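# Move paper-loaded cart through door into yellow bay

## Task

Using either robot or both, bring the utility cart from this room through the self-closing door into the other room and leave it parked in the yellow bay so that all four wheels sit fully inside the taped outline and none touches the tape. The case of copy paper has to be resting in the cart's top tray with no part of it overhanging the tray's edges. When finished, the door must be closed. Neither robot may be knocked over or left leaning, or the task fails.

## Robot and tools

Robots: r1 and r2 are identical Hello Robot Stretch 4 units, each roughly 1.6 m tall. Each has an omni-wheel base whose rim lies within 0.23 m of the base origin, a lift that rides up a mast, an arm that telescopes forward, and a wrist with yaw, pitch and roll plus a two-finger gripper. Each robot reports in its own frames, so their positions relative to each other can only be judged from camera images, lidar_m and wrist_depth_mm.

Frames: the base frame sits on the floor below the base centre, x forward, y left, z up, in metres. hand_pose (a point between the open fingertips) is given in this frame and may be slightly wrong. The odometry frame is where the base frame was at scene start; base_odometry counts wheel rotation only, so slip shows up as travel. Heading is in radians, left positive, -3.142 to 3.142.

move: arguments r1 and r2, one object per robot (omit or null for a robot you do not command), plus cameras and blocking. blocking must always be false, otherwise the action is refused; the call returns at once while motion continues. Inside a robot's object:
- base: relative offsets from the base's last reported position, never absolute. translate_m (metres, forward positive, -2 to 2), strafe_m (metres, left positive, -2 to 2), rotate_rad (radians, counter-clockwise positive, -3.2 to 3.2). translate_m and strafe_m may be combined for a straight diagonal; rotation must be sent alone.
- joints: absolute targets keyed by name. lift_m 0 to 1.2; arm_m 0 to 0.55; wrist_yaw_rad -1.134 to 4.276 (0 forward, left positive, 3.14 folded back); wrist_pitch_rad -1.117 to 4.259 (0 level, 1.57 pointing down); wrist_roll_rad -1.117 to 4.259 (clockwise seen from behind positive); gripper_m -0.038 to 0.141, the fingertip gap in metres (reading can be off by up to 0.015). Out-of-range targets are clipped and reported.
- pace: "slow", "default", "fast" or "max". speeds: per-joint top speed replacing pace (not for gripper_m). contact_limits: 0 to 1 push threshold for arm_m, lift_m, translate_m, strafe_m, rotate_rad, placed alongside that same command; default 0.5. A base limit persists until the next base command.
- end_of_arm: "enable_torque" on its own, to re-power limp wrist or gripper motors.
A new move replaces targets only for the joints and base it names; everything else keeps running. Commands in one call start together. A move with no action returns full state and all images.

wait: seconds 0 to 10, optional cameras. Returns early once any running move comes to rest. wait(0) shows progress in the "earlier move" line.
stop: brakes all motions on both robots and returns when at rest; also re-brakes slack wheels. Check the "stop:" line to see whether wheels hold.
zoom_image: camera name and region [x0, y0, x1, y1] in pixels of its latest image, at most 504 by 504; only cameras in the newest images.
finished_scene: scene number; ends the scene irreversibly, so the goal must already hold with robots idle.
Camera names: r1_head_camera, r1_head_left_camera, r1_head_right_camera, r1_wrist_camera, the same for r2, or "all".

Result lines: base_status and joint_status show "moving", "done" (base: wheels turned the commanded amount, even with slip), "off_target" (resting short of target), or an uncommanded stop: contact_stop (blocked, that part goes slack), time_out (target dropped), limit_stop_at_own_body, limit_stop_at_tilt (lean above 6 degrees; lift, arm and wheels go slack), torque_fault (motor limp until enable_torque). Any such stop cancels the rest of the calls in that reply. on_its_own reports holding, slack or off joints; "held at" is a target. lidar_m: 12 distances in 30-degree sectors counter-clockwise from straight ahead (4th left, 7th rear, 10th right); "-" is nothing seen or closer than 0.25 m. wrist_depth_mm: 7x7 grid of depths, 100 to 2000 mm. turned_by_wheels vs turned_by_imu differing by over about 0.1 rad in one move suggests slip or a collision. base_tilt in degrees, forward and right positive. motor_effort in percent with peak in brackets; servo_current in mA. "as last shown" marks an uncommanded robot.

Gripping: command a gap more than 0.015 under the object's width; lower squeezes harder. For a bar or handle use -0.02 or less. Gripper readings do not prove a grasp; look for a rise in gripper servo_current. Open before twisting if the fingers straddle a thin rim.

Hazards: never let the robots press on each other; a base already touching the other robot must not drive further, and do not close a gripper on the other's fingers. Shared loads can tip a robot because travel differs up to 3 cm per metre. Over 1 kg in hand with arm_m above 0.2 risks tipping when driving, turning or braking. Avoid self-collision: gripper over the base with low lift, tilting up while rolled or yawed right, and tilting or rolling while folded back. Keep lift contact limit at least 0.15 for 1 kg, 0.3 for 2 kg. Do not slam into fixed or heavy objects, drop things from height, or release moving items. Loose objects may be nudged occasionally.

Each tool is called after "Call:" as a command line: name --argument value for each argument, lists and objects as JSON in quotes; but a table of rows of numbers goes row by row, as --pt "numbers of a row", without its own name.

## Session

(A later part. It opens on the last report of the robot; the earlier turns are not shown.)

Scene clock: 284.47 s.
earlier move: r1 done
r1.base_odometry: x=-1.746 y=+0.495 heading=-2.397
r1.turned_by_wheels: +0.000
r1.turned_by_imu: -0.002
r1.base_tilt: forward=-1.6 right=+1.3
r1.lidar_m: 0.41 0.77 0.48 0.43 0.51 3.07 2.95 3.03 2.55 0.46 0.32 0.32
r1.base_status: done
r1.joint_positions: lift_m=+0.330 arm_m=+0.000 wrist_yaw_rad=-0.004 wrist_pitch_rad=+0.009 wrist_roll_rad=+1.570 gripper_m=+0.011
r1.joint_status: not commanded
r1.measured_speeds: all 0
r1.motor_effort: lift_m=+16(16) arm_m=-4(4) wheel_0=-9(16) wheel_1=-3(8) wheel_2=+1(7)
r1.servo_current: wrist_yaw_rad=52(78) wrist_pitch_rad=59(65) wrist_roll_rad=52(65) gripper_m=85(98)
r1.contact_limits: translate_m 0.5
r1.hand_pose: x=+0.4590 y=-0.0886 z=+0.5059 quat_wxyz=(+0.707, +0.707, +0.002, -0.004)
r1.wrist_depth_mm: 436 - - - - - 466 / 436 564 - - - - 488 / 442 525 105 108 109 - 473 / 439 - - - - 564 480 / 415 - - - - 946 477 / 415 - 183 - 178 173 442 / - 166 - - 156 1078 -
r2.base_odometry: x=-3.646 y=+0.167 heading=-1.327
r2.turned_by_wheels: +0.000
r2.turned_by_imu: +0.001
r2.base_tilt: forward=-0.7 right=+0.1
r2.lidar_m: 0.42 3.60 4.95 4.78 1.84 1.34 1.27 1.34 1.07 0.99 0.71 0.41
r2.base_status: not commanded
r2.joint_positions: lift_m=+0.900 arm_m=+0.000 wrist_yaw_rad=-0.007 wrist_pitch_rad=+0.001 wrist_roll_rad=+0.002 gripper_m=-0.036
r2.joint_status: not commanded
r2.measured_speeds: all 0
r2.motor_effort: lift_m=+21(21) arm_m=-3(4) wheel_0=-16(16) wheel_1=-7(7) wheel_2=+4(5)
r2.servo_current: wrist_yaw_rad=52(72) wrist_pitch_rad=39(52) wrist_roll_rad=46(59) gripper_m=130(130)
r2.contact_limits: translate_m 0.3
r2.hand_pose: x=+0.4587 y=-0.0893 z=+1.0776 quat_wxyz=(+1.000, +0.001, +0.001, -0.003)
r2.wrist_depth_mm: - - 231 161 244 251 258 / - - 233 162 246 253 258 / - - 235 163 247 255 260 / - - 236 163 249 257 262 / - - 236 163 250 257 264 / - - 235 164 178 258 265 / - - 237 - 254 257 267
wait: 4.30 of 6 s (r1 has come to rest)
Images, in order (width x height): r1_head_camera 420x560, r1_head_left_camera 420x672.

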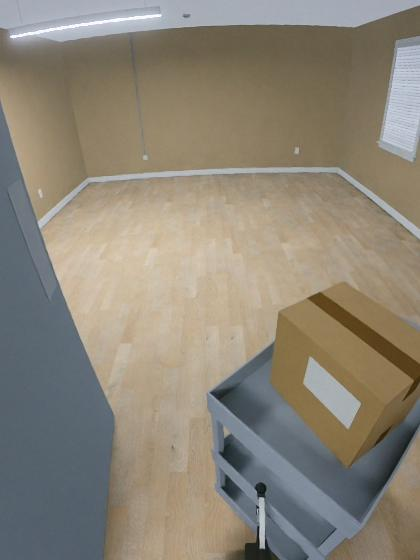

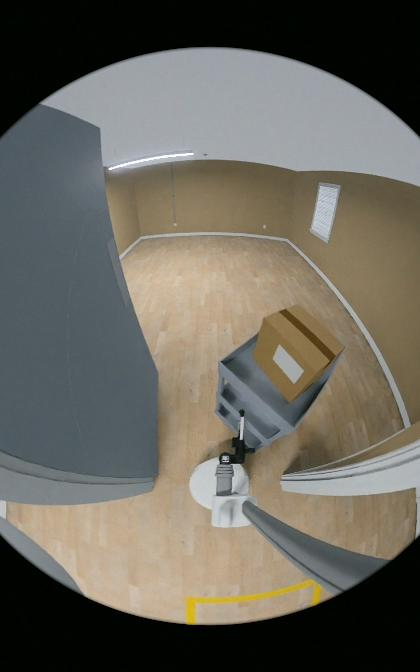

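Call:
move --blocking false --r1 '{"base":{"translate_m":-0.05,"strafe_m":-0.12},"joints":{"wrist_yaw_rad":0.52},"speeds":{"wrist_yaw_rad":0.3},"contact_limits":{"translate_m":0.5},"pace":"slow"}'

Call:
wait --seconds 2

Call:
wait --seconds 1 --cameras '["r1_head_camera","r1_head_left_camera"]'

Scene clock: 292.47 s.
move: r1 moving
r1.base_odometry: x=-1.751 y=+0.507 heading=-2.398
r1.turned_by_wheels: -0.001
r1.turned_by_imu: -0.001
r1.base_tilt: forward=-1.6 right=+1.3
r1.lidar_m: 0.39 0.80 0.50 0.44 2.54 3.04 2.95 3.04 2.52 0.47 0.55 0.33
r1.base_status: translate_m moving; strafe_m moving
r1.joint_positions: lift_m=+0.330 arm_m=+0.000 wrist_yaw_rad=+0.094 wrist_pitch_rad=+0.009 wrist_roll_rad=+1.570 gripper_m=+0.011
r1.joint_status: wrist_yaw_rad moving
r1.measured_speeds: translate_m=-0.019 strafe_m=-0.045 rotate_rad=-0.001 lift_m=+0.000 arm_m=+0.000 wrist_yaw_rad=+0.278 wrist_pitch_rad=+0.000 wrist_roll_rad=+0.000
r1.motor_effort: lift_m=+16(16) arm_m=-4(4) wheel_0=-4(9) wheel_1=-8(10) wheel_2=-2(4)
r1.servo_current: wrist_yaw_rad=332(332) wrist_pitch_rad=59(59) wrist_roll_rad=39(46) gripper_m=91(91)
r1.contact_limits: translate_m 0.5
r1.hand_pose: x=+0.4663 y=-0.0599 z=+0.5059 quat_wxyz=(+0.707, +0.706, +0.036, +0.030)
r1.wrist_depth_mm: 415 - - - - - - / 439 - - - - - 469 / 439 525 102 - - - 469 / 418 - 115 113 - 535 496 / 415 - - - - 931 455 / 415 - 182 - 178 172 430 / - 158 179 - 156 357 -
r2: as last shown
r2.turned_by_imu: +0.000
r2.contact_limits: translate_m 0.3
pictures: none

Scene clock: 294.47 s.
earlier move: r1 moving
r1.base_odometry: x=-1.791 y=+0.617 heading=-2.398
r1.turned_by_wheels: +0.000
r1.turned_by_imu: -0.002
r1.base_tilt: forward=-1.6 right=+1.2
r1.lidar_m: 0.33 0.57 0.60 0.56 2.55 2.99 2.87 2.95 2.39 0.36 2.30 0.29
r1.base_status: translate_m moving; strafe_m moving
r1.joint_positions: lift_m=+0.330 arm_m=+0.000 wrist_yaw_rad=+0.482 wrist_pitch_rad=+0.009 wrist_roll_rad=+1.570 gripper_m=+0.011
r1.joint_status: wrist_yaw_rad off_target (ended at +0.482, target +0.520)
r1.measured_speeds: all 0
r1.motor_effort: lift_m=+16(16) arm_m=+4(4) wheel_0=-2(9) wheel_1=-6(10) wheel_2=-5(7)
r1.servo_current: wrist_yaw_rad=312(696) wrist_pitch_rad=52(65) wrist_roll_rad=39(59) gripper_m=85(91)
r1.contact_limits: translate_m 0.5
r1.hand_pose: x=+0.4669 y=+0.0562 z=+0.5059 quat_wxyz=(+0.688, +0.686, +0.172, +0.166)
r1.wrist_depth_mm: - - - - - - - / - - - - - - - / - - - - - - - / - - - - - - - / 392 - - - - - - / - - 156 - 176 168 410 / - 166 - - 1042 946 -
r2.base_odometry: x=-3.646 y=+0.167 heading=-1.327
r2.turned_by_wheels: +0.000
r2.turned_by_imu: +0.000
r2.base_tilt: forward=-0.6 right=+0.1
r2.lidar_m: 0.39 3.62 4.96 4.77 1.83 1.33 1.29 1.34 1.05 1.01 0.74 0.39
r2.base_status: not commanded
r2.joint_positions: lift_m=+0.900 arm_m=+0.000 wrist_yaw_rad=-0.007 wrist_pitch_rad=+0.001 wrist_roll_rad=+0.002 gripper_m=-0.036
r2.joint_status: not commanded
r2.measured_speeds: all 0
r2.motor_effort: lift_m=+21(21) arm_m=-4(4) wheel_0=-16(16) wheel_1=-7(7) wheel_2=+5(5)
r2.servo_current: wrist_yaw_rad=59(65) wrist_pitch_rad=39(46) wrist_roll_rad=59(59) gripper_m=124(130)
r2.contact_limits: translate_m 0.3
r2.hand_pose: x=+0.4587 y=-0.0893 z=+1.0776 quat_wxyz=(+1.000, +0.001, +0.001, -0.003)
r2.wrist_depth_mm: - - 231 161 244 251 257 / - - 232 162 246 253 259 / - - 234 162 247 254 260 / - - 236 163 248 255 262 / - - 236 163 251 256 264 / - - 235 164 177 258 265 / - - 237 - 254 257 266
wait: 2.00 s; no rest
pictures: none

Scene clock: 294.53 s.
earlier move: r1 done
r1.base_odometry: x=-1.791 y=+0.617 heading=-2.398
r1.turned_by_wheels: +0.000
r1.turned_by_imu: +0.000
r1.base_tilt: forward=-1.6 right=+1.3
r1.lidar_m: 0.33 0.56 0.61 0.58 2.54 3.00 2.88 2.98 2.40 0.35 2.32 0.29
r1.base_status: done
r1.joint_positions: lift_m=+0.330 arm_m=+0.000 wrist_yaw_rad=+0.482 wrist_pitch_rad=+0.009 wrist_roll_rad=+1.570 gripper_m=+0.011
r1.joint_status: wrist_yaw_rad off_target (ended at +0.482, target +0.520)
r1.measured_speeds: all 0
r1.on_its_own: wrist_yaw_rad is at rest, and its servo_current (299 mA) is outside its rest range (0 to 104 mA)
r1.motor_effort: lift_m=+16(16) arm_m=+4(4) wheel_0=-1(9) wheel_1=-5(10) wheel_2=-4(7)
r1.servo_current: wrist_yaw_rad=299(696) wrist_pitch_rad=52(65) wrist_roll_rad=59(59) gripper_m=78(91)
r1.contact_limits: translate_m 0.5
r1.hand_pose: x=+0.4669 y=+0.0562 z=+0.5059 quat_wxyz=(+0.688, +0.686, +0.172, +0.166)
r1.wrist_depth_mm: - - - - - - - / - - - - - - - / - - - - - - - / - - - - - - - / 392 - - - - - - / - - 156 - 177 168 415 / - 165 - - 1042 960 -
r2.base_odometry: x=-3.646 y=+0.167 heading=-1.327
r2.turned_by_wheels: +0.000
r2.turned_by_imu: +0.000
r2.base_tilt: forward=-0.6 right=+0.1
r2.lidar_m: 0.38 3.62 4.95 4.80 1.81 1.33 1.25 1.33 1.08 1.02 0.75 0.42
r2.base_status: not commanded
r2.joint_positions: lift_m=+0.900 arm_m=+0.000 wrist_yaw_rad=-0.007 wrist_pitch_rad=+0.001 wrist_roll_rad=+0.002 gripper_m=-0.036
r2.joint_status: not commanded
r2.measured_speeds: all 0
r2.motor_effort: lift_m=+21(21) arm_m=-3(4) wheel_0=-16(16) wheel_1=-7(7) wheel_2=+4(5)
r2.servo_current: wrist_yaw_rad=59(65) wrist_pitch_rad=39(46) wrist_roll_rad=46(59) gripper_m=124(130)
r2.contact_limits: translate_m 0.3
r2.hand_pose: x=+0.4587 y=-0.0893 z=+1.0776 quat_wxyz=(+1.000, +0.001, +0.001, -0.003)
r2.wrist_depth_mm: - - 232 161 244 252 257 / - - 232 162 245 252 257 / - - 234 163 246 254 260 / - - 236 163 248 255 262 / - - 237 164 251 257 264 / - - 235 164 177 258 265 / - - 238 - 254 258 267
wait: 0.07 of 1 s (r1 has come to rest)
Images, in order (width x height): r1_head_camera 420x560, r1_head_left_camera 420x672.

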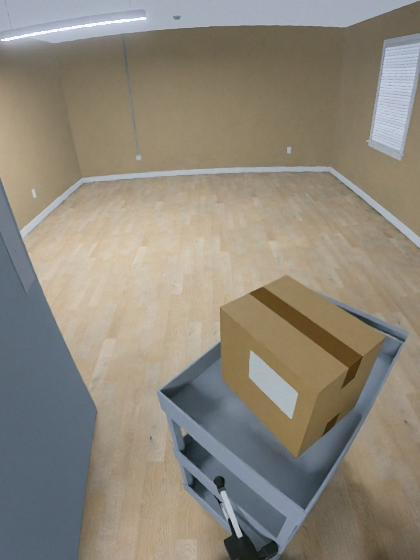

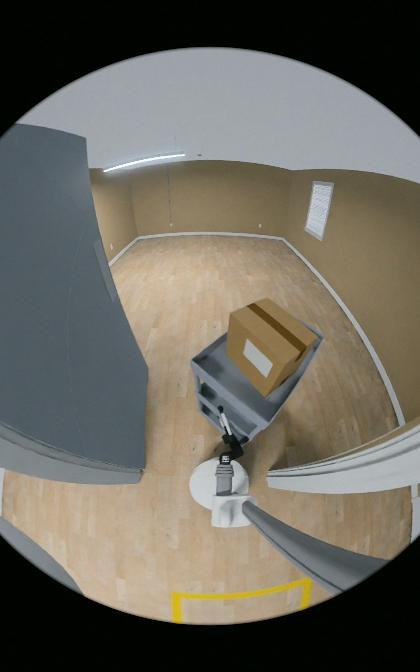

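Call:
move --blocking false --r1 '{"base":{"rotate_rad":0.5},"pace":"slow"}'

Call:
wait --seconds 2.5 --cameras '["r1_head_camera","r1_head_left_camera","r1_wrist_camera"]'

Scene clock: 312.93 s.
move: r1 moving
r1.base_odometry: x=-1.791 y=+0.618 heading=-2.276
r1.turned_by_wheels: +0.123
r1.turned_by_imu: +0.118
r1.base_tilt: forward=-1.6 right=+1.3
r1.lidar_m: 0.36 0.81 0.58 0.57 2.65 2.93 2.87 2.95 0.40 0.35 2.42 0.29
r1.base_status: rotate_rad moving
r1.joint_positions: lift_m=+0.330 arm_m=+0.000 wrist_yaw_rad=+0.479 wrist_pitch_rad=+0.009 wrist_roll_rad=+1.570 gripper_m=+0.011
r1.joint_status: not commanded
r1.measured_speeds: translate_m=-0.003 strafe_m=+0.002 rotate_rad=+0.479 lift_m=+0.000 arm_m=+0.000 wrist_yaw_rad=-0.047 wrist_pitch_rad=+0.000 wrist_roll_rad=+0.000
r1.motor_effort: lift_m=+16(16) arm_m=+4(4) wheel_0=-24(24) wheel_1=-13(14) wheel_2=-27(27)
r1.servo_current: wrist_yaw_rad=325(325) wrist_pitch_rad=52(59) wrist_roll_rad=52(65) gripper_m=91(91)
r1.hand_pose: x=+0.4671 y=+0.0552 z=+0.5059 quat_wxyz=(+0.688, +0.686, +0.171, +0.165)
r1.wrist_depth_mm: - - - - - - - / - - - - - - - / - - - - - - - / - - - - - - - / 413 - - - - - 421 / - 176 183 - 191 168 715 / 976 150 - - 131 153 -
r2: as last shown
r2.contact_limits: translate_m 0.3
pictures: none

Scene clock: 313.90 s.
earlier move: r1 contact_stop
r1.base_odometry: x=-1.791 y=+0.627 heading=-2.330
r1.turned_by_wheels: -0.054
r1.turned_by_imu: -0.057
r1.base_tilt: forward=-1.6 right=+1.3
r1.lidar_m: 0.34 0.44 0.60 0.58 2.61 2.94 2.88 3.03 2.42 0.35 2.36 0.32
r1.base_status: rotate_rad contact_stop (by the wheels' count: +0.068 of +0.500)
r1.joint_positions: lift_m=+0.330 arm_m=+0.000 wrist_yaw_rad=+0.522 wrist_pitch_rad=+0.009 wrist_roll_rad=+1.570 gripper_m=+0.011
r1.joint_status: not commanded
r1.measured_speeds: all 0
r1.on_its_own: the wheels are slack since a contact_stop; wrist_yaw_rad moved +0.043 to your old target +0.520
r1.motor_effort: lift_m=+16(16) arm_m=+4(4) wheel_0=+0(26) wheel_1=+0(16) wheel_2=+0(27)
r1.servo_current: wrist_yaw_rad=52(429) wrist_pitch_rad=46(59) wrist_roll_rad=52(65) gripper_m=85(91)
r1.hand_pose: x=+0.4644 y=+0.0679 z=+0.5059 quat_wxyz=(+0.684, +0.682, +0.185, +0.179)
r1.wrist_depth_mm: - - - - - - - / - - - - - - - / - - - - - - - / 397 - - - - - - / 415 - - - - - 430 / 960 1008 - - 175 831 413 / - 151 - - 173 145 -
r2.base_odometry: x=-3.646 y=+0.167 heading=-1.327
r2.turned_by_wheels: +0.000
r2.turned_by_imu: +0.000
r2.base_tilt: forward=-0.6 right=+0.1
r2.lidar_m: 0.40 3.64 4.96 4.77 1.84 1.32 1.27 1.34 1.05 1.01 0.75 0.42
r2.base_status: not commanded
r2.joint_positions: lift_m=+0.900 arm_m=+0.000 wrist_yaw_rad=-0.007 wrist_pitch_rad=+0.001 wrist_roll_rad=+0.002 gripper_m=-0.036
r2.joint_status: not commanded
r2.measured_speeds: all 0
r2.motor_effort: lift_m=+21(21) arm_m=-3(4) wheel_0=-15(16) wheel_1=-7(7) wheel_2=+4(5)
r2.servo_current: wrist_yaw_rad=59(65) wrist_pitch_rad=39(46) wrist_roll_rad=59(65) gripper_m=117(130)
r2.contact_limits: translate_m 0.3
r2.hand_pose: x=+0.4587 y=-0.0893 z=+1.0776 quat_wxyz=(+1.000, +0.001, +0.001, -0.003)
r2.wrist_depth_mm: - - 232 161 245 251 258 / - - 233 162 245 253 259 / - - 235 163 248 254 259 / - - 236 163 248 255 263 / - - 237 163 251 256 264 / - - 235 163 177 258 266 / - - 237 - 254 257 268
wait: 0.97 of 2.5 s (r1 has come to rest)
Images, in order (width x height): r1_head_camera 420x560, r1_head_left_camera 420x672, r1_wrist_camera 616x392.

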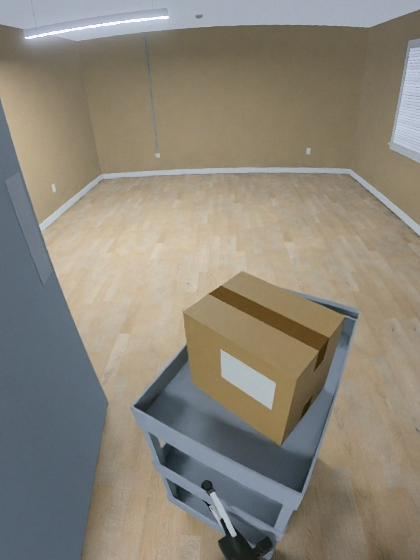

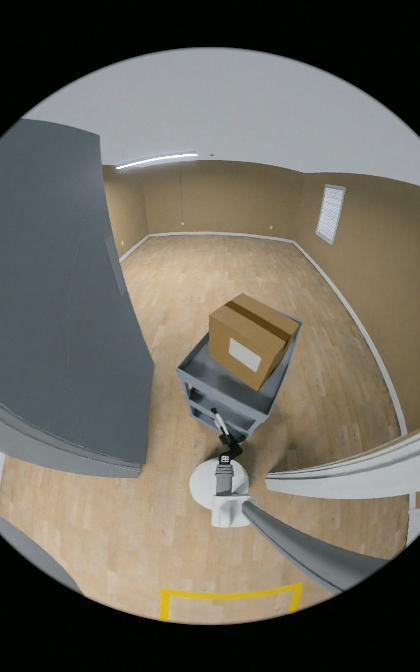

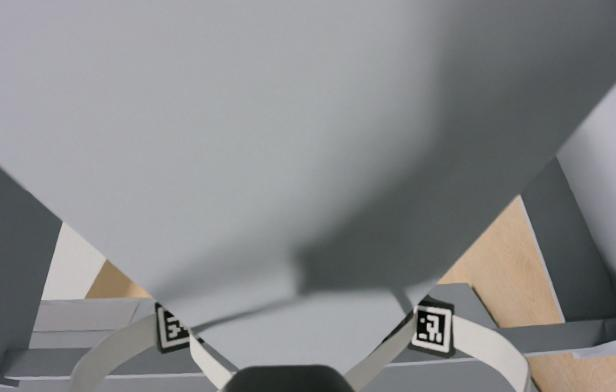

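Call:
move --blocking false --r1 '{"base":{"rotate_rad":0.42},"contact_limits":{"rotate_rad":0.9},"pace":"slow"}'

Call:
wait --seconds 2.5 --cameras '["r1_head_camera","r1_head_left_camera"]'

Scene clock: 320.90 s.
move: r1 moving
r1.base_odometry: x=-1.791 y=+0.628 heading=-2.206
r1.turned_by_wheels: +0.124
r1.turned_by_imu: +0.123
r1.base_tilt: forward=-1.6 right=+1.3
r1.lidar_m: 0.36 0.54 0.58 0.58 2.73 2.88 2.86 2.77 0.37 0.35 2.48 0.30
r1.base_status: rotate_rad moving
r1.joint_positions: lift_m=+0.330 arm_m=+0.000 wrist_yaw_rad=+0.504 wrist_pitch_rad=+0.009 wrist_roll_rad=+1.570 gripper_m=+0.011
r1.joint_status: not commanded
r1.measured_speeds: translate_m=+0.000 strafe_m=+0.000 rotate_rad=+0.478 lift_m=+0.000 arm_m=+0.001 wrist_yaw_rad=-0.081 wrist_pitch_rad=+0.000 wrist_roll_rad=+0.000
r1.motor_effort: lift_m=+16(16) arm_m=+3(4) wheel_0=-19(19) wheel_1=-7(7) wheel_2=-12(12)
r1.servo_current: wrist_yaw_rad=104(104) wrist_pitch_rad=52(59) wrist_roll_rad=52(65) gripper_m=85(91)
r1.contact_limits: rotate_rad 0.9
r1.hand_pose: x=+0.4657 y=+0.0627 z=+0.5059 quat_wxyz=(+0.686, +0.684, +0.179, +0.173)
r1.wrist_depth_mm: - - - - - - - / - - - - - - - / - - - - - - - / 397 - - - - - - / 413 - - 109 - - 433 / 946 991 - - 177 173 410 / - 145 - - - - -
r2: as last shown
r2.contact_limits: translate_m 0.3
pictures: none

Scene clock: 322.17 s.
earlier move: r1 done
r1.base_odometry: x=-1.791 y=+0.627 heading=-1.909
r1.turned_by_wheels: +0.297
r1.turned_by_imu: +0.286
r1.base_tilt: forward=-1.6 right=+1.3
r1.lidar_m: 0.37 0.46 0.58 2.54 3.06 2.84 2.91 2.49 0.34 0.39 2.94 0.36
r1.base_status: done
r1.joint_positions: lift_m=+0.330 arm_m=+0.000 wrist_yaw_rad=+0.525 wrist_pitch_rad=+0.009 wrist_roll_rad=+1.570 gripper_m=+0.011
r1.joint_status: not commanded
r1.measured_speeds: all 0
r1.motor_effort: lift_m=+16(16) arm_m=-4(10) wheel_0=+4(27) wheel_1=-3(12) wheel_2=+3(26)
r1.servo_current: wrist_yaw_rad=72(325) wrist_pitch_rad=46(65) wrist_roll_rad=52(65) gripper_m=78(91)
r1.contact_limits: rotate_rad 0.9
r1.hand_pose: x=+0.4643 y=+0.0689 z=+0.5059 quat_wxyz=(+0.684, +0.682, +0.186, +0.181)
r1.wrist_depth_mm: 402 - - - - - - / 427 - - - - - 459 / 445 - - - - - 484 / 442 108 111 111 - 521 488 / 415 - - - - - 462 / 394 - - - 179 - 413 / 539 159 549 - 158 150 -
r2.base_odometry: x=-3.646 y=+0.167 heading=-1.327
r2.turned_by_wheels: +0.000
r2.turned_by_imu: +0.000
r2.base_tilt: forward=-0.6 right=+0.1
r2.lidar_m: 0.39 3.64 4.97 4.78 1.83 1.32 1.25 1.32 1.08 1.01 0.75 0.42
r2.base_status: not commanded
r2.joint_positions: lift_m=+0.900 arm_m=+0.000 wrist_yaw_rad=-0.007 wrist_pitch_rad=+0.001 wrist_roll_rad=+0.002 gripper_m=-0.036
r2.joint_status: not commanded
r2.measured_speeds: all 0
r2.motor_effort: lift_m=+21(21) arm_m=-3(4) wheel_0=-15(16) wheel_1=-7(7) wheel_2=+4(5)
r2.servo_current: wrist_yaw_rad=52(65) wrist_pitch_rad=39(52) wrist_roll_rad=52(65) gripper_m=124(130)
r2.contact_limits: translate_m 0.3
r2.hand_pose: x=+0.4587 y=-0.0893 z=+1.0776 quat_wxyz=(+1.000, +0.001, +0.001, -0.003)
r2.wrist_depth_mm: - - 231 161 245 251 258 / - - 233 162 246 253 259 / - - 235 163 247 253 260 / - - 236 163 248 255 263 / - - 237 163 250 256 264 / - - 234 164 177 258 266 / - - 238 - 255 257 266
wait: 1.27 of 2.5 s (r1 has come to rest)
Images, in order (width x height): r1_head_camera 420x560, r1_head_left_camera 420x672.

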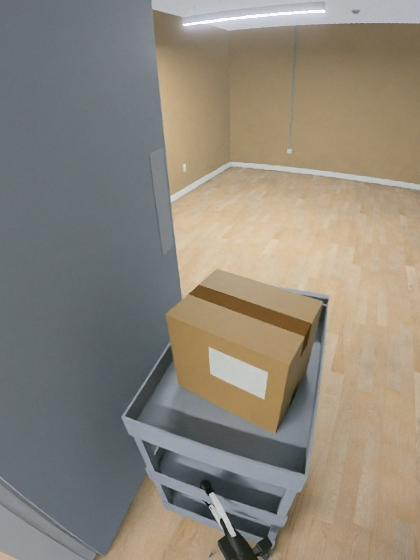

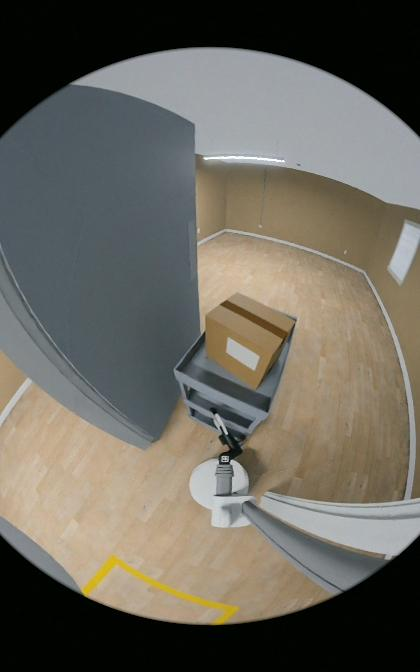

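Call:
move --blocking false --r1 '{"base":{"translate_m":-0.52,"strafe_m":0.06},"contact_limits":{"translate_m":0.5},"pace":"slow"}'

Call:
wait --seconds 7 --cameras '["r1_head_camera","r1_head_left_camera"]'

Scene clock: 329.83 s.
move: r1 moving
r1.base_odometry: x=-1.785 y=+0.639 heading=-1.910
r1.turned_by_wheels: +0.000
r1.turned_by_imu: +0.000
r1.base_tilt: forward=-1.6 right=+1.3
r1.lidar_m: 0.39 0.44 0.57 2.54 3.04 2.84 2.89 2.43 0.34 0.34 2.95 0.41
r1.base_status: translate_m moving; strafe_m moving
r1.joint_positions: lift_m=+0.330 arm_m=+0.000 wrist_yaw_rad=+0.524 wrist_pitch_rad=+0.009 wrist_roll_rad=+1.570 gripper_m=+0.011
r1.joint_status: not commanded
r1.measured_speeds: translate_m=-0.049 strafe_m=+0.005 rotate_rad=+0.001 lift_m=+0.000 arm_m=+0.000 wrist_yaw_rad=+0.000 wrist_pitch_rad=+0.000 wrist_roll_rad=+0.000
r1.motor_effort: lift_m=+16(16) arm_m=-4(4) wheel_0=-7(7) wheel_1=-7(9) wheel_2=+9(12)
r1.servo_current: wrist_yaw_rad=46(65) wrist_pitch_rad=59(59) wrist_roll_rad=39(59) gripper_m=85(85)
r1.contact_limits: translate_m 0.5
r1.hand_pose: x=+0.4644 y=+0.0685 z=+0.5059 quat_wxyz=(+0.684, +0.682, +0.186, +0.180)
r1.wrist_depth_mm: 452 105 106 107 108 - 473 / 445 544 115 116 - - 484 / 449 580 - - - - 488 / 442 569 - - - 603 492 / 436 - - - - 530 477 / 410 - 182 - 181 - 439 / 387 158 539 - 157 539 -
r2: as last shown
r2.contact_limits: translate_m 0.3
pictures: none

Scene clock: 335.83 s.
earlier move: r1 done
r1.base_odometry: x=-1.561 y=+1.098 heading=-1.910
r1.turned_by_wheels: +0.000
r1.turned_by_imu: +0.000
r1.base_tilt: forward=-1.6 right=+1.3
r1.lidar_m: 0.41 0.41 1.24 2.71 2.51 2.32 2.41 2.23 2.09 0.68 0.46 0.48
r1.base_status: done
r1.joint_positions: lift_m=+0.330 arm_m=+0.000 wrist_yaw_rad=+0.519 wrist_pitch_rad=+0.009 wrist_roll_rad=+1.570 gripper_m=+0.011
r1.joint_status: not commanded
r1.measured_speeds: all 0
r1.motor_effort: lift_m=+16(16) arm_m=-4(4) wheel_0=-5(11) wheel_1=-3(9) wheel_2=+2(12)
r1.servo_current: wrist_yaw_rad=33(65) wrist_pitch_rad=52(65) wrist_roll_rad=46(78) gripper_m=85(91)
r1.contact_limits: translate_m 0.5
r1.hand_pose: x=+0.4647 y=+0.0672 z=+0.5059 quat_wxyz=(+0.685, +0.682, +0.184, +0.179)
r1.wrist_depth_mm: 449 621 - - - 715 477 / 445 609 - - - 732 480 / 449 609 - - - - 488 / 442 603 - - - - 492 / 436 603 - - - - 473 / 415 517 185 - 183 535 488 / 402 158 699 - 156 707 -
r2.base_odometry: x=-3.646 y=+0.168 heading=-1.327
r2.turned_by_wheels: +0.000
r2.turned_by_imu: +0.001
r2.base_tilt: forward=-0.6 right=+0.1
r2.lidar_m: 0.43 3.64 4.97 4.78 1.84 1.32 1.25 1.30 1.07 1.01 0.74 0.41
r2.base_status: not commanded
r2.joint_positions: lift_m=+0.900 arm_m=+0.000 wrist_yaw_rad=-0.008 wrist_pitch_rad=+0.001 wrist_roll_rad=+0.002 gripper_m=-0.037
r2.joint_status: not commanded
r2.measured_speeds: all 0
r2.motor_effort: lift_m=+21(21) arm_m=-4(4) wheel_0=-14(16) wheel_1=-6(7) wheel_2=+1(5)
r2.servo_current: wrist_yaw_rad=65(72) wrist_pitch_rad=39(52) wrist_roll_rad=39(65) gripper_m=117(130)
r2.contact_limits: translate_m 0.3
r2.hand_pose: x=+0.4586 y=-0.0896 z=+1.0776 quat_wxyz=(+1.000, +0.001, +0.001, -0.004)
r2.wrist_depth_mm: - - 232 161 244 251 257 / - - 233 162 246 252 259 / - - 234 163 247 255 262 / - - 236 163 249 256 263 / - - 236 163 251 256 265 / - - 236 164 178 259 265 / - - 238 - 254 258 268
wait: 6.00 of 7 s (r1 has come to rest)
Images, in order (width x height): r1_head_camera 420x560, r1_head_left_camera 420x672.

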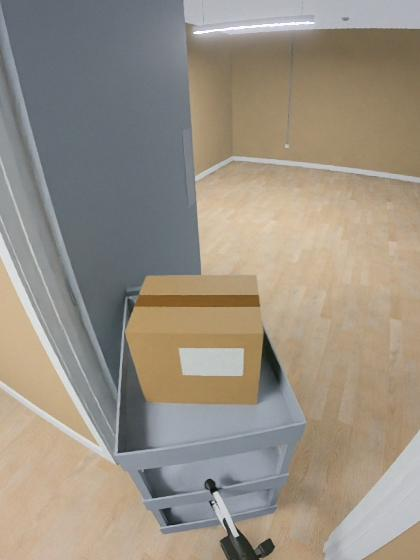

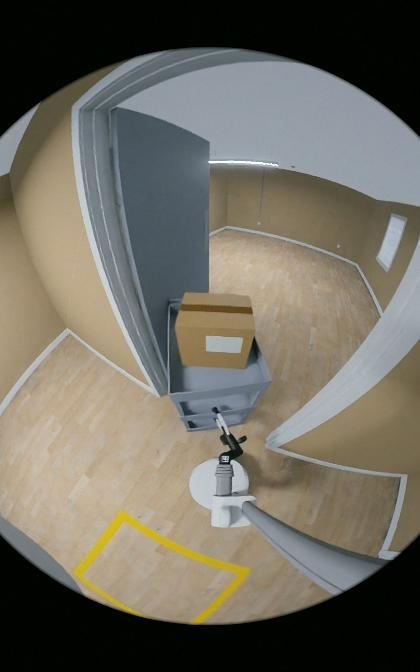

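Call:
move --blocking false --r1 '{"base":{"translate_m":-0.15,"strafe_m":-0.1},"pace":"slow","contact_limits":{"translate_m":0.8}}'

Call:
wait --seconds 3 --cameras '["r1_head_camera","r1_head_left_camera","r1_head_right_camera"]'

Scene clock: 366.93 s.
move: r1 moving
r1.base_odometry: x=-1.565 y=+1.111 heading=-1.909
r1.turned_by_wheels: +0.001
r1.turned_by_imu: +0.000
r1.base_tilt: forward=-1.6 right=+1.2
r1.lidar_m: 0.41 0.42 1.27 2.69 2.53 2.32 2.38 2.19 2.08 0.71 0.46 0.46
r1.base_status: translate_m moving; strafe_m moving
r1.joint_positions: lift_m=+0.330 arm_m=+0.000 wrist_yaw_rad=+0.519 wrist_pitch_rad=+0.009 wrist_roll_rad=+1.570 gripper_m=+0.011
r1.joint_status: not commanded
r1.measured_speeds: translate_m=-0.046 strafe_m=-0.029 rotate_rad=+0.001 lift_m=+0.000 arm_m=+0.000 wrist_yaw_rad=+0.003 wrist_pitch_rad=+0.000 wrist_roll_rad=+0.000
r1.motor_effort: lift_m=+16(16) arm_m=-4(4) wheel_0=+4(6) wheel_1=-8(9) wheel_2=+10(11)
r1.servo_current: wrist_yaw_rad=59(59) wrist_pitch_rad=52(65) wrist_roll_rad=46(65) gripper_m=85(85)
r1.contact_limits: translate_m 0.8
r1.hand_pose: x=+0.4647 y=+0.0672 z=+0.5059 quat_wxyz=(+0.684, +0.682, +0.184, +0.179)
r1.wrist_depth_mm: 452 627 - - - 723 473 / 452 621 - - - 723 484 / 449 609 - - - - 488 / 442 615 - - - 820 496 / 439 603 - - - - 477 / 413 517 185 - 181 521 473 / 407 158 707 - 158 150 -
r2: as last shown
r2.turned_by_imu: +0.000
r2.motor_effort: lift_m=+21(21) arm_m=-3(4) wheel_0=-14(14) wheel_1=-6(6) wheel_2=+1(2)
r2.contact_limits: translate_m 0.3
pictures: none

Scene clock: 369.40 s.
earlier move: r1 done
r1.base_odometry: x=-1.606 y=+1.272 heading=-1.909
r1.turned_by_wheels: +0.001
r1.turned_by_imu: +0.001
r1.base_tilt: forward=-1.6 right=+1.3
r1.lidar_m: 0.39 0.39 1.55 2.84 2.41 2.26 2.29 2.07 1.93 0.83 0.54 0.51
r1.base_status: done
r1.joint_positions: lift_m=+0.330 arm_m=+0.000 wrist_yaw_rad=+0.526 wrist_pitch_rad=+0.009 wrist_roll_rad=+1.570 gripper_m=+0.011
r1.joint_status: not commanded
r1.measured_speeds: all 0
r1.motor_effort: lift_m=+16(16) arm_m=+2(4) wheel_0=+11(12) wheel_1=-2(9) wheel_2=+6(13)
r1.servo_current: wrist_yaw_rad=59(72) wrist_pitch_rad=52(65) wrist_roll_rad=59(65) gripper_m=85(91)
r1.contact_limits: translate_m 0.8
r1.hand_pose: x=+0.4642 y=+0.0690 z=+0.5059 quat_wxyz=(+0.684, +0.682, +0.187, +0.181)
r1.wrist_depth_mm: 449 - - - - 1078 462 / 449 621 - - - - 477 / 442 621 - - - - 488 / 439 603 - - - - 492 / 433 597 - - - - 473 / 415 591 185 - 188 - 477 / 404 151 - - 155 960 -
r2.base_odometry: x=-3.646 y=+0.168 heading=-1.327
r2.turned_by_wheels: +0.000
r2.turned_by_imu: +0.000
r2.base_tilt: forward=-0.6 right=+0.1
r2.lidar_m: 0.40 3.63 4.96 4.80 1.84 1.32 1.27 1.33 1.05 1.01 0.73 0.42
r2.base_status: not commanded
r2.joint_positions: lift_m=+0.900 arm_m=+0.000 wrist_yaw_rad=-0.008 wrist_pitch_rad=+0.001 wrist_roll_rad=+0.002 gripper_m=-0.037
r2.joint_status: not commanded
r2.measured_speeds: all 0
r2.motor_effort: lift_m=+21(21) arm_m=-4(4) wheel_0=-14(15) wheel_1=-6(7) wheel_2=+1(2)
r2.servo_current: wrist_yaw_rad=46(72) wrist_pitch_rad=39(46) wrist_roll_rad=52(59) gripper_m=111(124)
r2.contact_limits: translate_m 0.3
r2.hand_pose: x=+0.4586 y=-0.0896 z=+1.0776 quat_wxyz=(+1.000, +0.001, +0.001, -0.004)
r2.wrist_depth_mm: - - 231 161 245 252 258 / - - 233 162 246 252 259 / - - 234 163 246 253 259 / - - 235 163 249 255 262 / - - 236 163 251 257 263 / - - 236 164 178 258 265 / - - 238 - 254 257 267
wait: 2.47 of 3 s (r1 has come to rest)
Images, in order (width x height): r1_head_camera 420x560, r1_head_left_camera 420x672, r1_head_right_camera 420x672.

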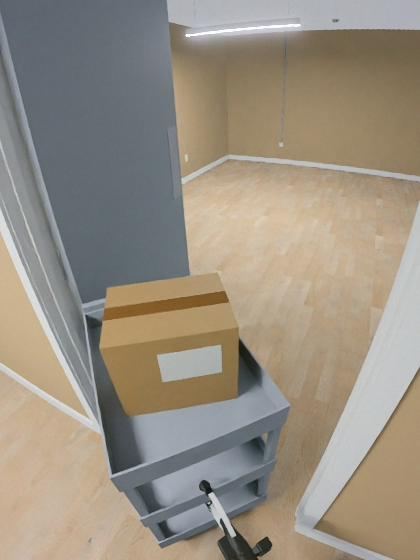

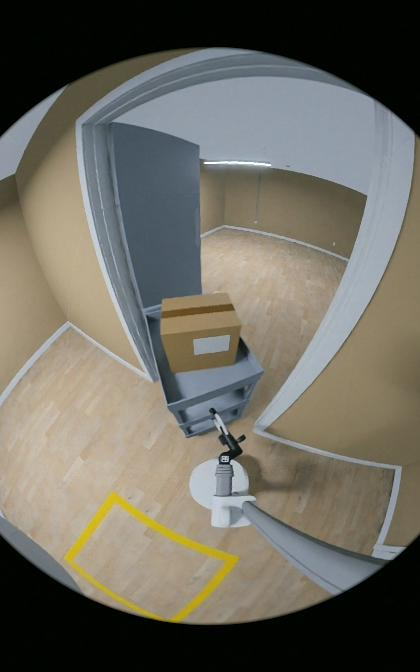

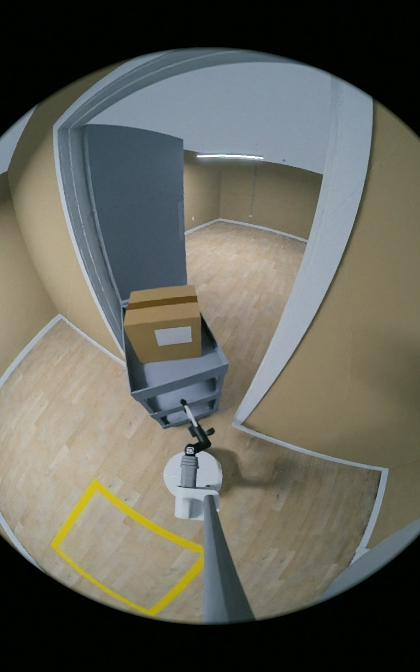

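Call:
move --blocking false --r1 '{"base":{"translate_m":-0.3,"strafe_m":-0.12},"pace":"slow","contact_limits":{"translate_m":0.8}}'

Call:
wait --seconds 5 --cameras '["r1_head_camera","r1_head_left_camera"]'

Scene clock: 374.80 s.
move: r1 moving
r1.base_odometry: x=-1.606 y=+1.286 heading=-1.908
r1.turned_by_wheels: +0.001
r1.turned_by_imu: +0.000
r1.base_tilt: forward=-1.5 right=+1.3
r1.lidar_m: 0.41 0.39 1.59 2.86 2.44 2.26 2.29 2.06 1.92 0.83 0.54 0.49
r1.base_status: translate_m moving; strafe_m moving
r1.joint_positions: lift_m=+0.330 arm_m=+0.000 wrist_yaw_rad=+0.526 wrist_pitch_rad=+0.009 wrist_roll_rad=+1.570 gripper_m=+0.011
r1.joint_status: not commanded
r1.measured_speeds: translate_m=-0.047 strafe_m=-0.019 rotate_rad=+0.000 lift_m=+0.000 arm_m=+0.000 wrist_yaw_rad=+0.000 wrist_pitch_rad=+0.000 wrist_roll_rad=+0.000
r1.motor_effort: lift_m=+16(16) arm_m=-4(4) wheel_0=+1(9) wheel_1=-5(6) wheel_2=+11(12)
r1.servo_current: wrist_yaw_rad=59(65) wrist_pitch_rad=59(59) wrist_roll_rad=39(59) gripper_m=78(85)
r1.contact_limits: translate_m 0.8
r1.hand_pose: x=+0.4642 y=+0.0690 z=+0.5059 quat_wxyz=(+0.684, +0.682, +0.187, +0.181)
r1.wrist_depth_mm: 427 - - - 1397 1078 455 / 445 621 - - - - 484 / 449 621 - - - - 484 / 442 609 - - - - 488 / 439 597 - - - - 477 / 415 585 187 - 183 171 469 / 410 150 - - 158 960 -
r2: as last shown
r2.contact_limits: translate_m 0.3
pictures: none

Scene clock: 378.73 s.
earlier move: r1 done
r1.base_odometry: x=-1.619 y=+1.595 heading=-1.909
r1.turned_by_wheels: -0.001
r1.turned_by_imu: -0.002
r1.base_tilt: forward=-1.6 right=+1.3
r1.lidar_m: 0.36 0.33 2.18 3.08 2.20 2.05 2.10 1.81 1.68 1.18 0.78 0.72
r1.base_status: done
r1.joint_positions: lift_m=+0.330 arm_m=+0.000 wrist_yaw_rad=+0.522 wrist_pitch_rad=+0.009 wrist_roll_rad=+1.570 gripper_m=+0.011
r1.joint_status: not commanded
r1.measured_speeds: all 0
r1.motor_effort: lift_m=+16(16) arm_m=-4(4) wheel_0=-5(9) wheel_1=-3(8) wheel_2=+4(12)
r1.servo_current: wrist_yaw_rad=39(72) wrist_pitch_rad=52(65) wrist_roll_rad=52(65) gripper_m=78(91)
r1.contact_limits: translate_m 0.8
r1.hand_pose: x=+0.4645 y=+0.0681 z=+0.5059 quat_wxyz=(+0.684, +0.682, +0.186, +0.180)
r1.wrist_depth_mm: 287 289 290 - 301 798 306 / - - - - 1464 976 - / 418 - - - 1464 1160 469 / 439 574 - - 1366 - 473 / 436 597 - - - - 473 / 413 554 185 - 185 171 473 / 404 150 - - 156 168 -
r2.base_odometry: x=-3.646 y=+0.168 heading=-1.327
r2.turned_by_wheels: +0.000
r2.turned_by_imu: +0.001
r2.base_tilt: forward=-0.7 right=+0.1
r2.lidar_m: 0.40 3.61 4.94 4.79 1.80 1.33 1.27 1.32 1.06 1.02 0.76 0.42
r2.base_status: not commanded
r2.joint_positions: lift_m=+0.900 arm_m=+0.000 wrist_yaw_rad=-0.008 wrist_pitch_rad=+0.001 wrist_roll_rad=+0.002 gripper_m=-0.037
r2.joint_status: not commanded
r2.measured_speeds: all 0
r2.motor_effort: lift_m=+21(21) arm_m=-4(4) wheel_0=-14(15) wheel_1=-6(7) wheel_2=+1(2)
r2.servo_current: wrist_yaw_rad=52(72) wrist_pitch_rad=33(46) wrist_roll_rad=46(65) gripper_m=117(130)
r2.contact_limits: translate_m 0.3
r2.hand_pose: x=+0.4586 y=-0.0896 z=+1.0776 quat_wxyz=(+1.000, +0.001, +0.001, -0.004)
r2.wrist_depth_mm: - - 231 161 245 252 258 / - - 232 162 247 253 259 / - - 235 163 248 254 259 / - - 236 163 250 255 262 / - - 236 164 251 256 264 / - - 234 164 178 259 266 / - - 237 - 254 257 267
wait: 3.93 of 5 s (r1 has come to rest)
Images, in order (width x height): r1_head_camera 420x560, r1_head_left_camera 420x672.

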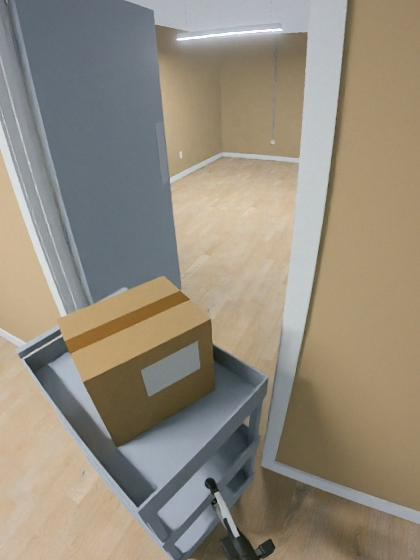

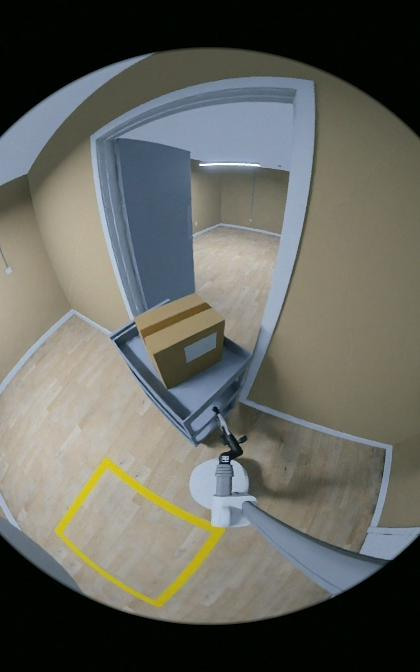

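Call:
move --blocking false --r1 '{"base":{"translate_m":-0.36,"strafe_m":0.14},"pace":"slow","contact_limits":{"translate_m":0.8}}'

Call:
wait --seconds 6 --cameras '["r1_head_camera","r1_head_left_camera"]'

Scene clock: 399.83 s.
move: r1 moving
r1.base_odometry: x=-1.611 y=+1.605 heading=-1.909
r1.turned_by_wheels: +0.000
r1.turned_by_imu: -0.001
r1.base_tilt: forward=-1.5 right=+1.3
r1.lidar_m: 0.38 0.31 2.21 3.10 2.19 2.00 2.07 1.80 1.68 1.18 0.81 0.72
r1.base_status: translate_m moving; strafe_m moving
r1.joint_positions: lift_m=+0.330 arm_m=+0.000 wrist_yaw_rad=+0.521 wrist_pitch_rad=+0.009 wrist_roll_rad=+1.570 gripper_m=+0.011
r1.joint_status: not commanded
r1.measured_speeds: translate_m=-0.049 strafe_m=+0.019 rotate_rad=+0.000 lift_m=+0.000 arm_m=+0.000 wrist_yaw_rad=-0.006 wrist_pitch_rad=+0.000 wrist_roll_rad=+0.000
r1.motor_effort: lift_m=+16(16) arm_m=-4(4) wheel_0=-8(9) wheel_1=-3(6) wheel_2=+6(9)
r1.servo_current: wrist_yaw_rad=52(72) wrist_pitch_rad=52(65) wrist_roll_rad=46(52) gripper_m=85(85)
r1.contact_limits: translate_m 0.8
r1.hand_pose: x=+0.4645 y=+0.0677 z=+0.5059 quat_wxyz=(+0.684, +0.682, +0.185, +0.179)
r1.wrist_depth_mm: 283 290 293 - 1308 917 683 / - - - - 1464 960 - / 424 - - - 1499 1138 469 / 442 569 - - 1366 - 473 / 433 597 - - - - 477 / 413 554 185 - 193 170 473 / 402 150 - - 146 169 -
r2: as last shown
r2.turned_by_imu: +0.000
r2.contact_limits: translate_m 0.3
pictures: none

Scene clock: 404.40 s.
earlier move: r1 done
r1.base_odometry: x=-1.368 y=+1.888 heading=-1.910
r1.turned_by_wheels: -0.001
r1.turned_by_imu: -0.002
r1.base_tilt: forward=-1.6 right=+1.3
r1.lidar_m: 0.40 0.37 3.06 2.61 1.78 1.66 1.68 1.79 1.64 1.68 1.18 0.52
r1.base_status: done
r1.joint_positions: lift_m=+0.330 arm_m=+0.000 wrist_yaw_rad=+0.516 wrist_pitch_rad=+0.009 wrist_roll_rad=+1.570 gripper_m=+0.011
r1.joint_status: not commanded
r1.measured_speeds: all 0
r1.motor_effort: lift_m=+16(16) arm_m=-4(4) wheel_0=-7(14) wheel_1=-4(8) wheel_2=-1(9)
r1.servo_current: wrist_yaw_rad=39(72) wrist_pitch_rad=46(65) wrist_roll_rad=46(65) gripper_m=78(91)
r1.contact_limits: translate_m 0.8
r1.hand_pose: x=+0.4649 y=+0.0662 z=+0.5059 quat_wxyz=(+0.685, +0.683, +0.183, +0.177)
r1.wrist_depth_mm: - - - - 1397 1078 - / 445 - - - 1336 - 480 / 442 609 - - 809 - 488 / 445 609 - - - - 496 / 439 569 - - - - 473 / 433 554 185 - 185 170 473 / 410 157 - - 157 615 -
r2.base_odometry: x=-3.646 y=+0.168 heading=-1.327
r2.turned_by_wheels: +0.000
r2.turned_by_imu: +0.001
r2.base_tilt: forward=-0.6 right=+0.1
r2.lidar_m: 0.41 3.63 4.97 4.79 1.83 1.30 1.28 1.32 1.06 1.01 0.76 0.42
r2.base_status: not commanded
r2.joint_positions: lift_m=+0.900 arm_m=+0.000 wrist_yaw_rad=-0.008 wrist_pitch_rad=+0.001 wrist_roll_rad=+0.002 gripper_m=-0.037
r2.joint_status: not commanded
r2.measured_speeds: all 0
r2.motor_effort: lift_m=+21(21) arm_m=-3(4) wheel_0=-14(15) wheel_1=-6(7) wheel_2=+2(2)
r2.servo_current: wrist_yaw_rad=59(72) wrist_pitch_rad=46(52) wrist_roll_rad=46(59) gripper_m=117(124)
r2.contact_limits: translate_m 0.3
r2.hand_pose: x=+0.4586 y=-0.0896 z=+1.0776 quat_wxyz=(+1.000, +0.001, +0.001, -0.004)
r2.wrist_depth_mm: - - 231 161 244 252 258 / - - 233 162 247 253 259 / - - 234 163 248 254 262 / - - 236 163 249 255 262 / - - 236 163 250 257 264 / - - 235 164 178 257 266 / - - 237 - 254 256 267
wait: 4.57 of 6 s (r1 has come to rest)
Images, in order (width x height): r1_head_camera 420x560, r1_head_left_camera 420x672.

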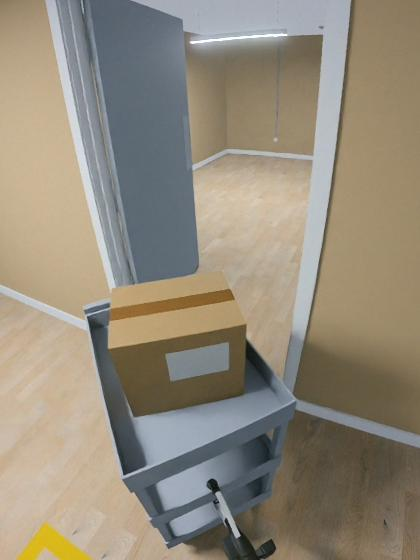

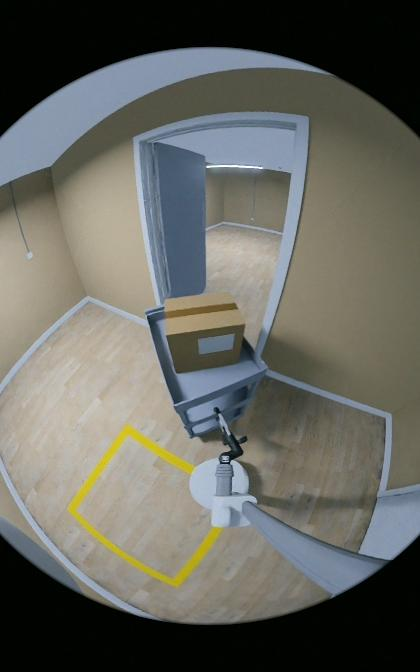

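Call:
move --blocking false --r1 '{"base":{"translate_m":-0.47,"strafe_m":0.25},"pace":"slow","contact_limits":{"translate_m":0.8}}'

Call:
wait --seconds 8 --cameras '["r1_head_left_camera"]'

Call:
move --blocking false --r1 '{"base":{"rotate_rad":-0.45},"pace":"slow","contact_limits":{"rotate_rad":0.9}}'

Call:
wait --seconds 4 --cameras '["r1_head_camera","r1_head_left_camera"]'

Scene clock: 413.43 s.
move: r1 moving
r1.base_odometry: x=-1.357 y=+1.897 heading=-1.911
r1.turned_by_wheels: -0.001
r1.turned_by_imu: -0.001
r1.base_tilt: forward=-1.6 right=+1.3
r1.lidar_m: 0.40 0.38 3.04 2.61 1.76 1.63 1.67 1.76 1.65 1.71 1.21 0.54
r1.base_status: translate_m moving; strafe_m moving
r1.joint_positions: lift_m=+0.330 arm_m=+0.000 wrist_yaw_rad=+0.516 wrist_pitch_rad=+0.009 wrist_roll_rad=+1.570 gripper_m=+0.011
r1.joint_status: not commanded
r1.measured_speeds: translate_m=-0.049 strafe_m=+0.025 rotate_rad=-0.003 lift_m=+0.000 arm_m=+0.000 wrist_yaw_rad=+0.000 wrist_pitch_rad=+0.000 wrist_roll_rad=+0.000
r1.motor_effort: lift_m=+16(16) arm_m=-4(4) wheel_0=-10(13) wheel_1=-4(6) wheel_2=+5(6)
r1.servo_current: wrist_yaw_rad=59(59) wrist_pitch_rad=52(59) wrist_roll_rad=52(65) gripper_m=78(91)
r1.contact_limits: translate_m 0.8
r1.hand_pose: x=+0.4649 y=+0.0662 z=+0.5059 quat_wxyz=(+0.685, +0.683, +0.183, +0.177)
r1.wrist_depth_mm: 469 - - - 1430 1025 - / 445 759 - - 1336 - 484 / 442 609 - - 809 - 492 / 442 609 - - - - 496 / 442 569 - - 809 - 473 / 436 549 184 - 184 170 473 / 407 157 - - 157 569 477
r2: as last shown
r2.turned_by_imu: +0.000
r2.contact_limits: translate_m 0.3
pictures: none

Scene clock: 419.43 s.
earlier move: r1 done
r1.base_odometry: x=-0.975 y=+2.247 heading=-1.910
r1.turned_by_wheels: +0.000
r1.turned_by_imu: -0.002
r1.base_tilt: forward=-1.6 right=+1.3
r1.lidar_m: 0.40 0.44 3.01 1.81 1.22 1.14 1.16 1.48 1.65 1.72 1.76 0.43
r1.base_status: done
r1.joint_positions: lift_m=+0.330 arm_m=+0.000 wrist_yaw_rad=+0.516 wrist_pitch_rad=+0.009 wrist_roll_rad=+1.570 gripper_m=+0.011
r1.joint_status: not commanded
r1.measured_speeds: all 0
r1.motor_effort: lift_m=+16(16) arm_m=-4(4) wheel_0=-5(14) wheel_1=-4(8) wheel_2=+2(6)
r1.servo_current: wrist_yaw_rad=39(78) wrist_pitch_rad=52(65) wrist_roll_rad=39(72) gripper_m=72(91)
r1.contact_limits: translate_m 0.8
r1.hand_pose: x=+0.4649 y=+0.0662 z=+0.5059 quat_wxyz=(+0.685, +0.683, +0.183, +0.177)
r1.wrist_depth_mm: 436 603 - - - - 488 / 436 603 - - - - 492 / 442 603 - - - - 473 / 439 647 - - - - 473 / 436 - - - - 960 477 / 413 - 185 - 183 480 466 / 413 164 - - 154 991 -
r2.base_odometry: x=-3.646 y=+0.168 heading=-1.327
r2.turned_by_wheels: +0.000
r2.turned_by_imu: +0.001
r2.base_tilt: forward=-0.6 right=+0.1
r2.lidar_m: 0.40 3.61 4.95 4.79 1.82 1.32 1.27 1.32 1.07 1.01 0.75 0.40
r2.base_status: not commanded
r2.joint_positions: lift_m=+0.900 arm_m=+0.000 wrist_yaw_rad=-0.008 wrist_pitch_rad=+0.001 wrist_roll_rad=+0.002 gripper_m=-0.037
r2.joint_status: not commanded
r2.measured_speeds: all 0
r2.motor_effort: lift_m=+21(21) arm_m=-3(4) wheel_0=-14(15) wheel_1=-6(7) wheel_2=+1(2)
r2.servo_current: wrist_yaw_rad=59(65) wrist_pitch_rad=46(46) wrist_roll_rad=52(59) gripper_m=117(124)
r2.contact_limits: translate_m 0.3
r2.hand_pose: x=+0.4586 y=-0.0896 z=+1.0776 quat_wxyz=(+1.000, +0.001, +0.001, -0.004)
r2.wrist_depth_mm: - - 232 161 244 252 258 / - - 233 162 245 254 259 / - - 234 162 247 254 260 / - - 236 163 249 256 263 / - - 236 163 251 257 264 / - - 236 164 178 259 266 / - - 237 - 254 257 268
wait: 6.00 of 8 s (r1 has come to rest)
Images, in order (width x height): r1_head_left_camera 420x672.

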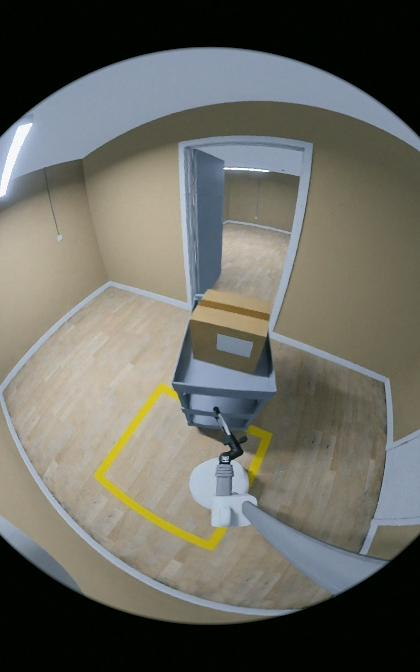

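Scene clock: 419.93 s.
move: r1 moving
r1.base_odometry: x=-0.975 y=+2.247 heading=-2.034
r1.turned_by_wheels: -0.123
r1.turned_by_imu: -0.123
r1.base_tilt: forward=-1.6 right=+1.3
r1.lidar_m: 0.40 0.44 3.01 2.16 1.28 1.12 1.15 1.37 1.65 1.68 1.86 0.46
r1.base_status: rotate_rad moving
r1.joint_positions: lift_m=+0.330 arm_m=+0.000 wrist_yaw_rad=+0.534 wrist_pitch_rad=+0.009 wrist_roll_rad=+1.570 gripper_m=+0.011
r1.joint_status: not commanded
r1.measured_speeds: translate_m=-0.001 strafe_m=+0.000 rotate_rad=-0.478 lift_m=+0.000 arm_m=+0.000 wrist_yaw_rad=+0.048 wrist_pitch_rad=+0.000 wrist_roll_rad=+0.000
r1.motor_effort: lift_m=+16(16) arm_m=-2(4) wheel_0=+18(18) wheel_1=+8(8) wheel_2=+12(12)
r1.servo_current: wrist_yaw_rad=91(91) wrist_pitch_rad=46(59) wrist_roll_rad=52(65) gripper_m=85(91)
r1.contact_limits: rotate_rad 0.9
r1.hand_pose: x=+0.4636 y=+0.0714 z=+0.5059 quat_wxyz=(+0.683, +0.681, +0.189, +0.183)
r1.wrist_depth_mm: 415 597 - - - - 488 / 439 603 - - - - 496 / 439 603 - - - - 473 / 439 609 - - - - 477 / 439 - - - - 640 477 / 415 - 187 - 188 521 466 / 410 164 - - 172 960 -
r2: as last shown
r2.turned_by_imu: +0.000
r2.contact_limits: translate_m 0.3
pictures: none

Scene clock: 421.07 s.
earlier move: r1 done
r1.base_odometry: x=-0.975 y=+2.247 heading=-2.360
r1.turned_by_wheels: -0.326
r1.turned_by_imu: -0.327
r1.base_tilt: forward=-1.6 right=+1.3
r1.lidar_m: 0.39 0.35 2.31 3.00 1.64 1.17 1.11 1.17 1.65 1.66 1.74 1.71
r1.base_status: done
r1.joint_positions: lift_m=+0.330 arm_m=+0.000 wrist_yaw_rad=+0.518 wrist_pitch_rad=+0.009 wrist_roll_rad=+1.570 gripper_m=+0.011
r1.joint_status: not commanded
r1.measured_speeds: all 0
r1.motor_effort: lift_m=+16(16) arm_m=+4(4) wheel_0=+4(20) wheel_1=+3(10) wheel_2=+2(13)
r1.servo_current: wrist_yaw_rad=46(91) wrist_pitch_rad=52(65) wrist_roll_rad=52(65) gripper_m=85(91)
r1.contact_limits: rotate_rad 0.9
r1.hand_pose: x=+0.4647 y=+0.0669 z=+0.5059 quat_wxyz=(+0.684, +0.683, +0.184, +0.178)
r1.wrist_depth_mm: - - - - 1281 960 715 / 404 - - - 1464 1025 459 / 449 - - - 1430 - 492 / 442 615 - - - - 488 / 442 603 - - 809 - 473 / 433 559 185 - 185 171 477 / 407 158 157 - 159 150 -
r2.base_odometry: x=-3.646 y=+0.168 heading=-1.327
r2.turned_by_wheels: +0.000
r2.turned_by_imu: +0.000
r2.base_tilt: forward=-0.6 right=+0.1
r2.lidar_m: 0.40 3.63 4.96 4.78 1.81 1.32 1.26 1.32 1.06 1.00 0.74 0.43
r2.base_status: not commanded
r2.joint_positions: lift_m=+0.900 arm_m=+0.000 wrist_yaw_rad=-0.008 wrist_pitch_rad=+0.001 wrist_roll_rad=+0.002 gripper_m=-0.037
r2.joint_status: not commanded
r2.measured_speeds: all 0
r2.motor_effort: lift_m=+21(21) arm_m=-3(4) wheel_0=-14(15) wheel_1=-6(7) wheel_2=+1(2)
r2.servo_current: wrist_yaw_rad=59(72) wrist_pitch_rad=39(46) wrist_roll_rad=39(52) gripper_m=117(124)
r2.contact_limits: translate_m 0.3
r2.hand_pose: x=+0.4586 y=-0.0896 z=+1.0776 quat_wxyz=(+1.000, +0.001, +0.001, -0.004)
r2.wrist_depth_mm: - - 232 161 245 252 257 / - - 233 162 247 254 259 / - - 235 163 247 253 259 / - - 235 163 248 255 263 / - - 237 163 250 257 264 / - - 234 164 178 259 266 / - - 237 - 254 257 268
wait: 1.13 of 4 s (r1 has come to rest)
Images, in order (width x height): r1_head_camera 420x560, r1_head_left_camera 420x672.

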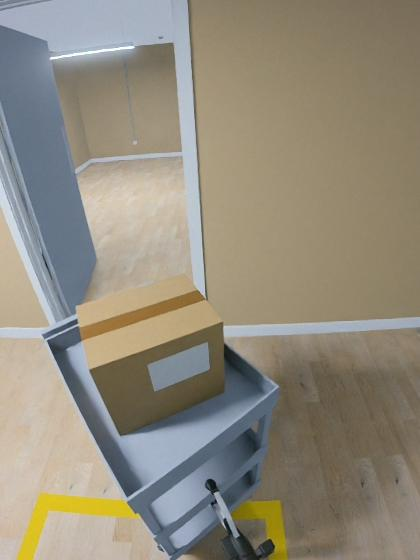

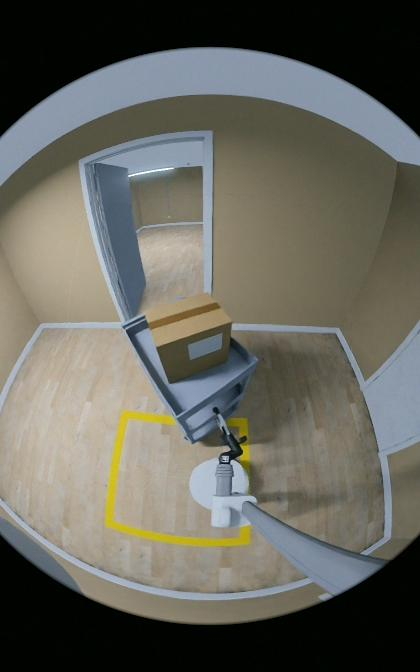

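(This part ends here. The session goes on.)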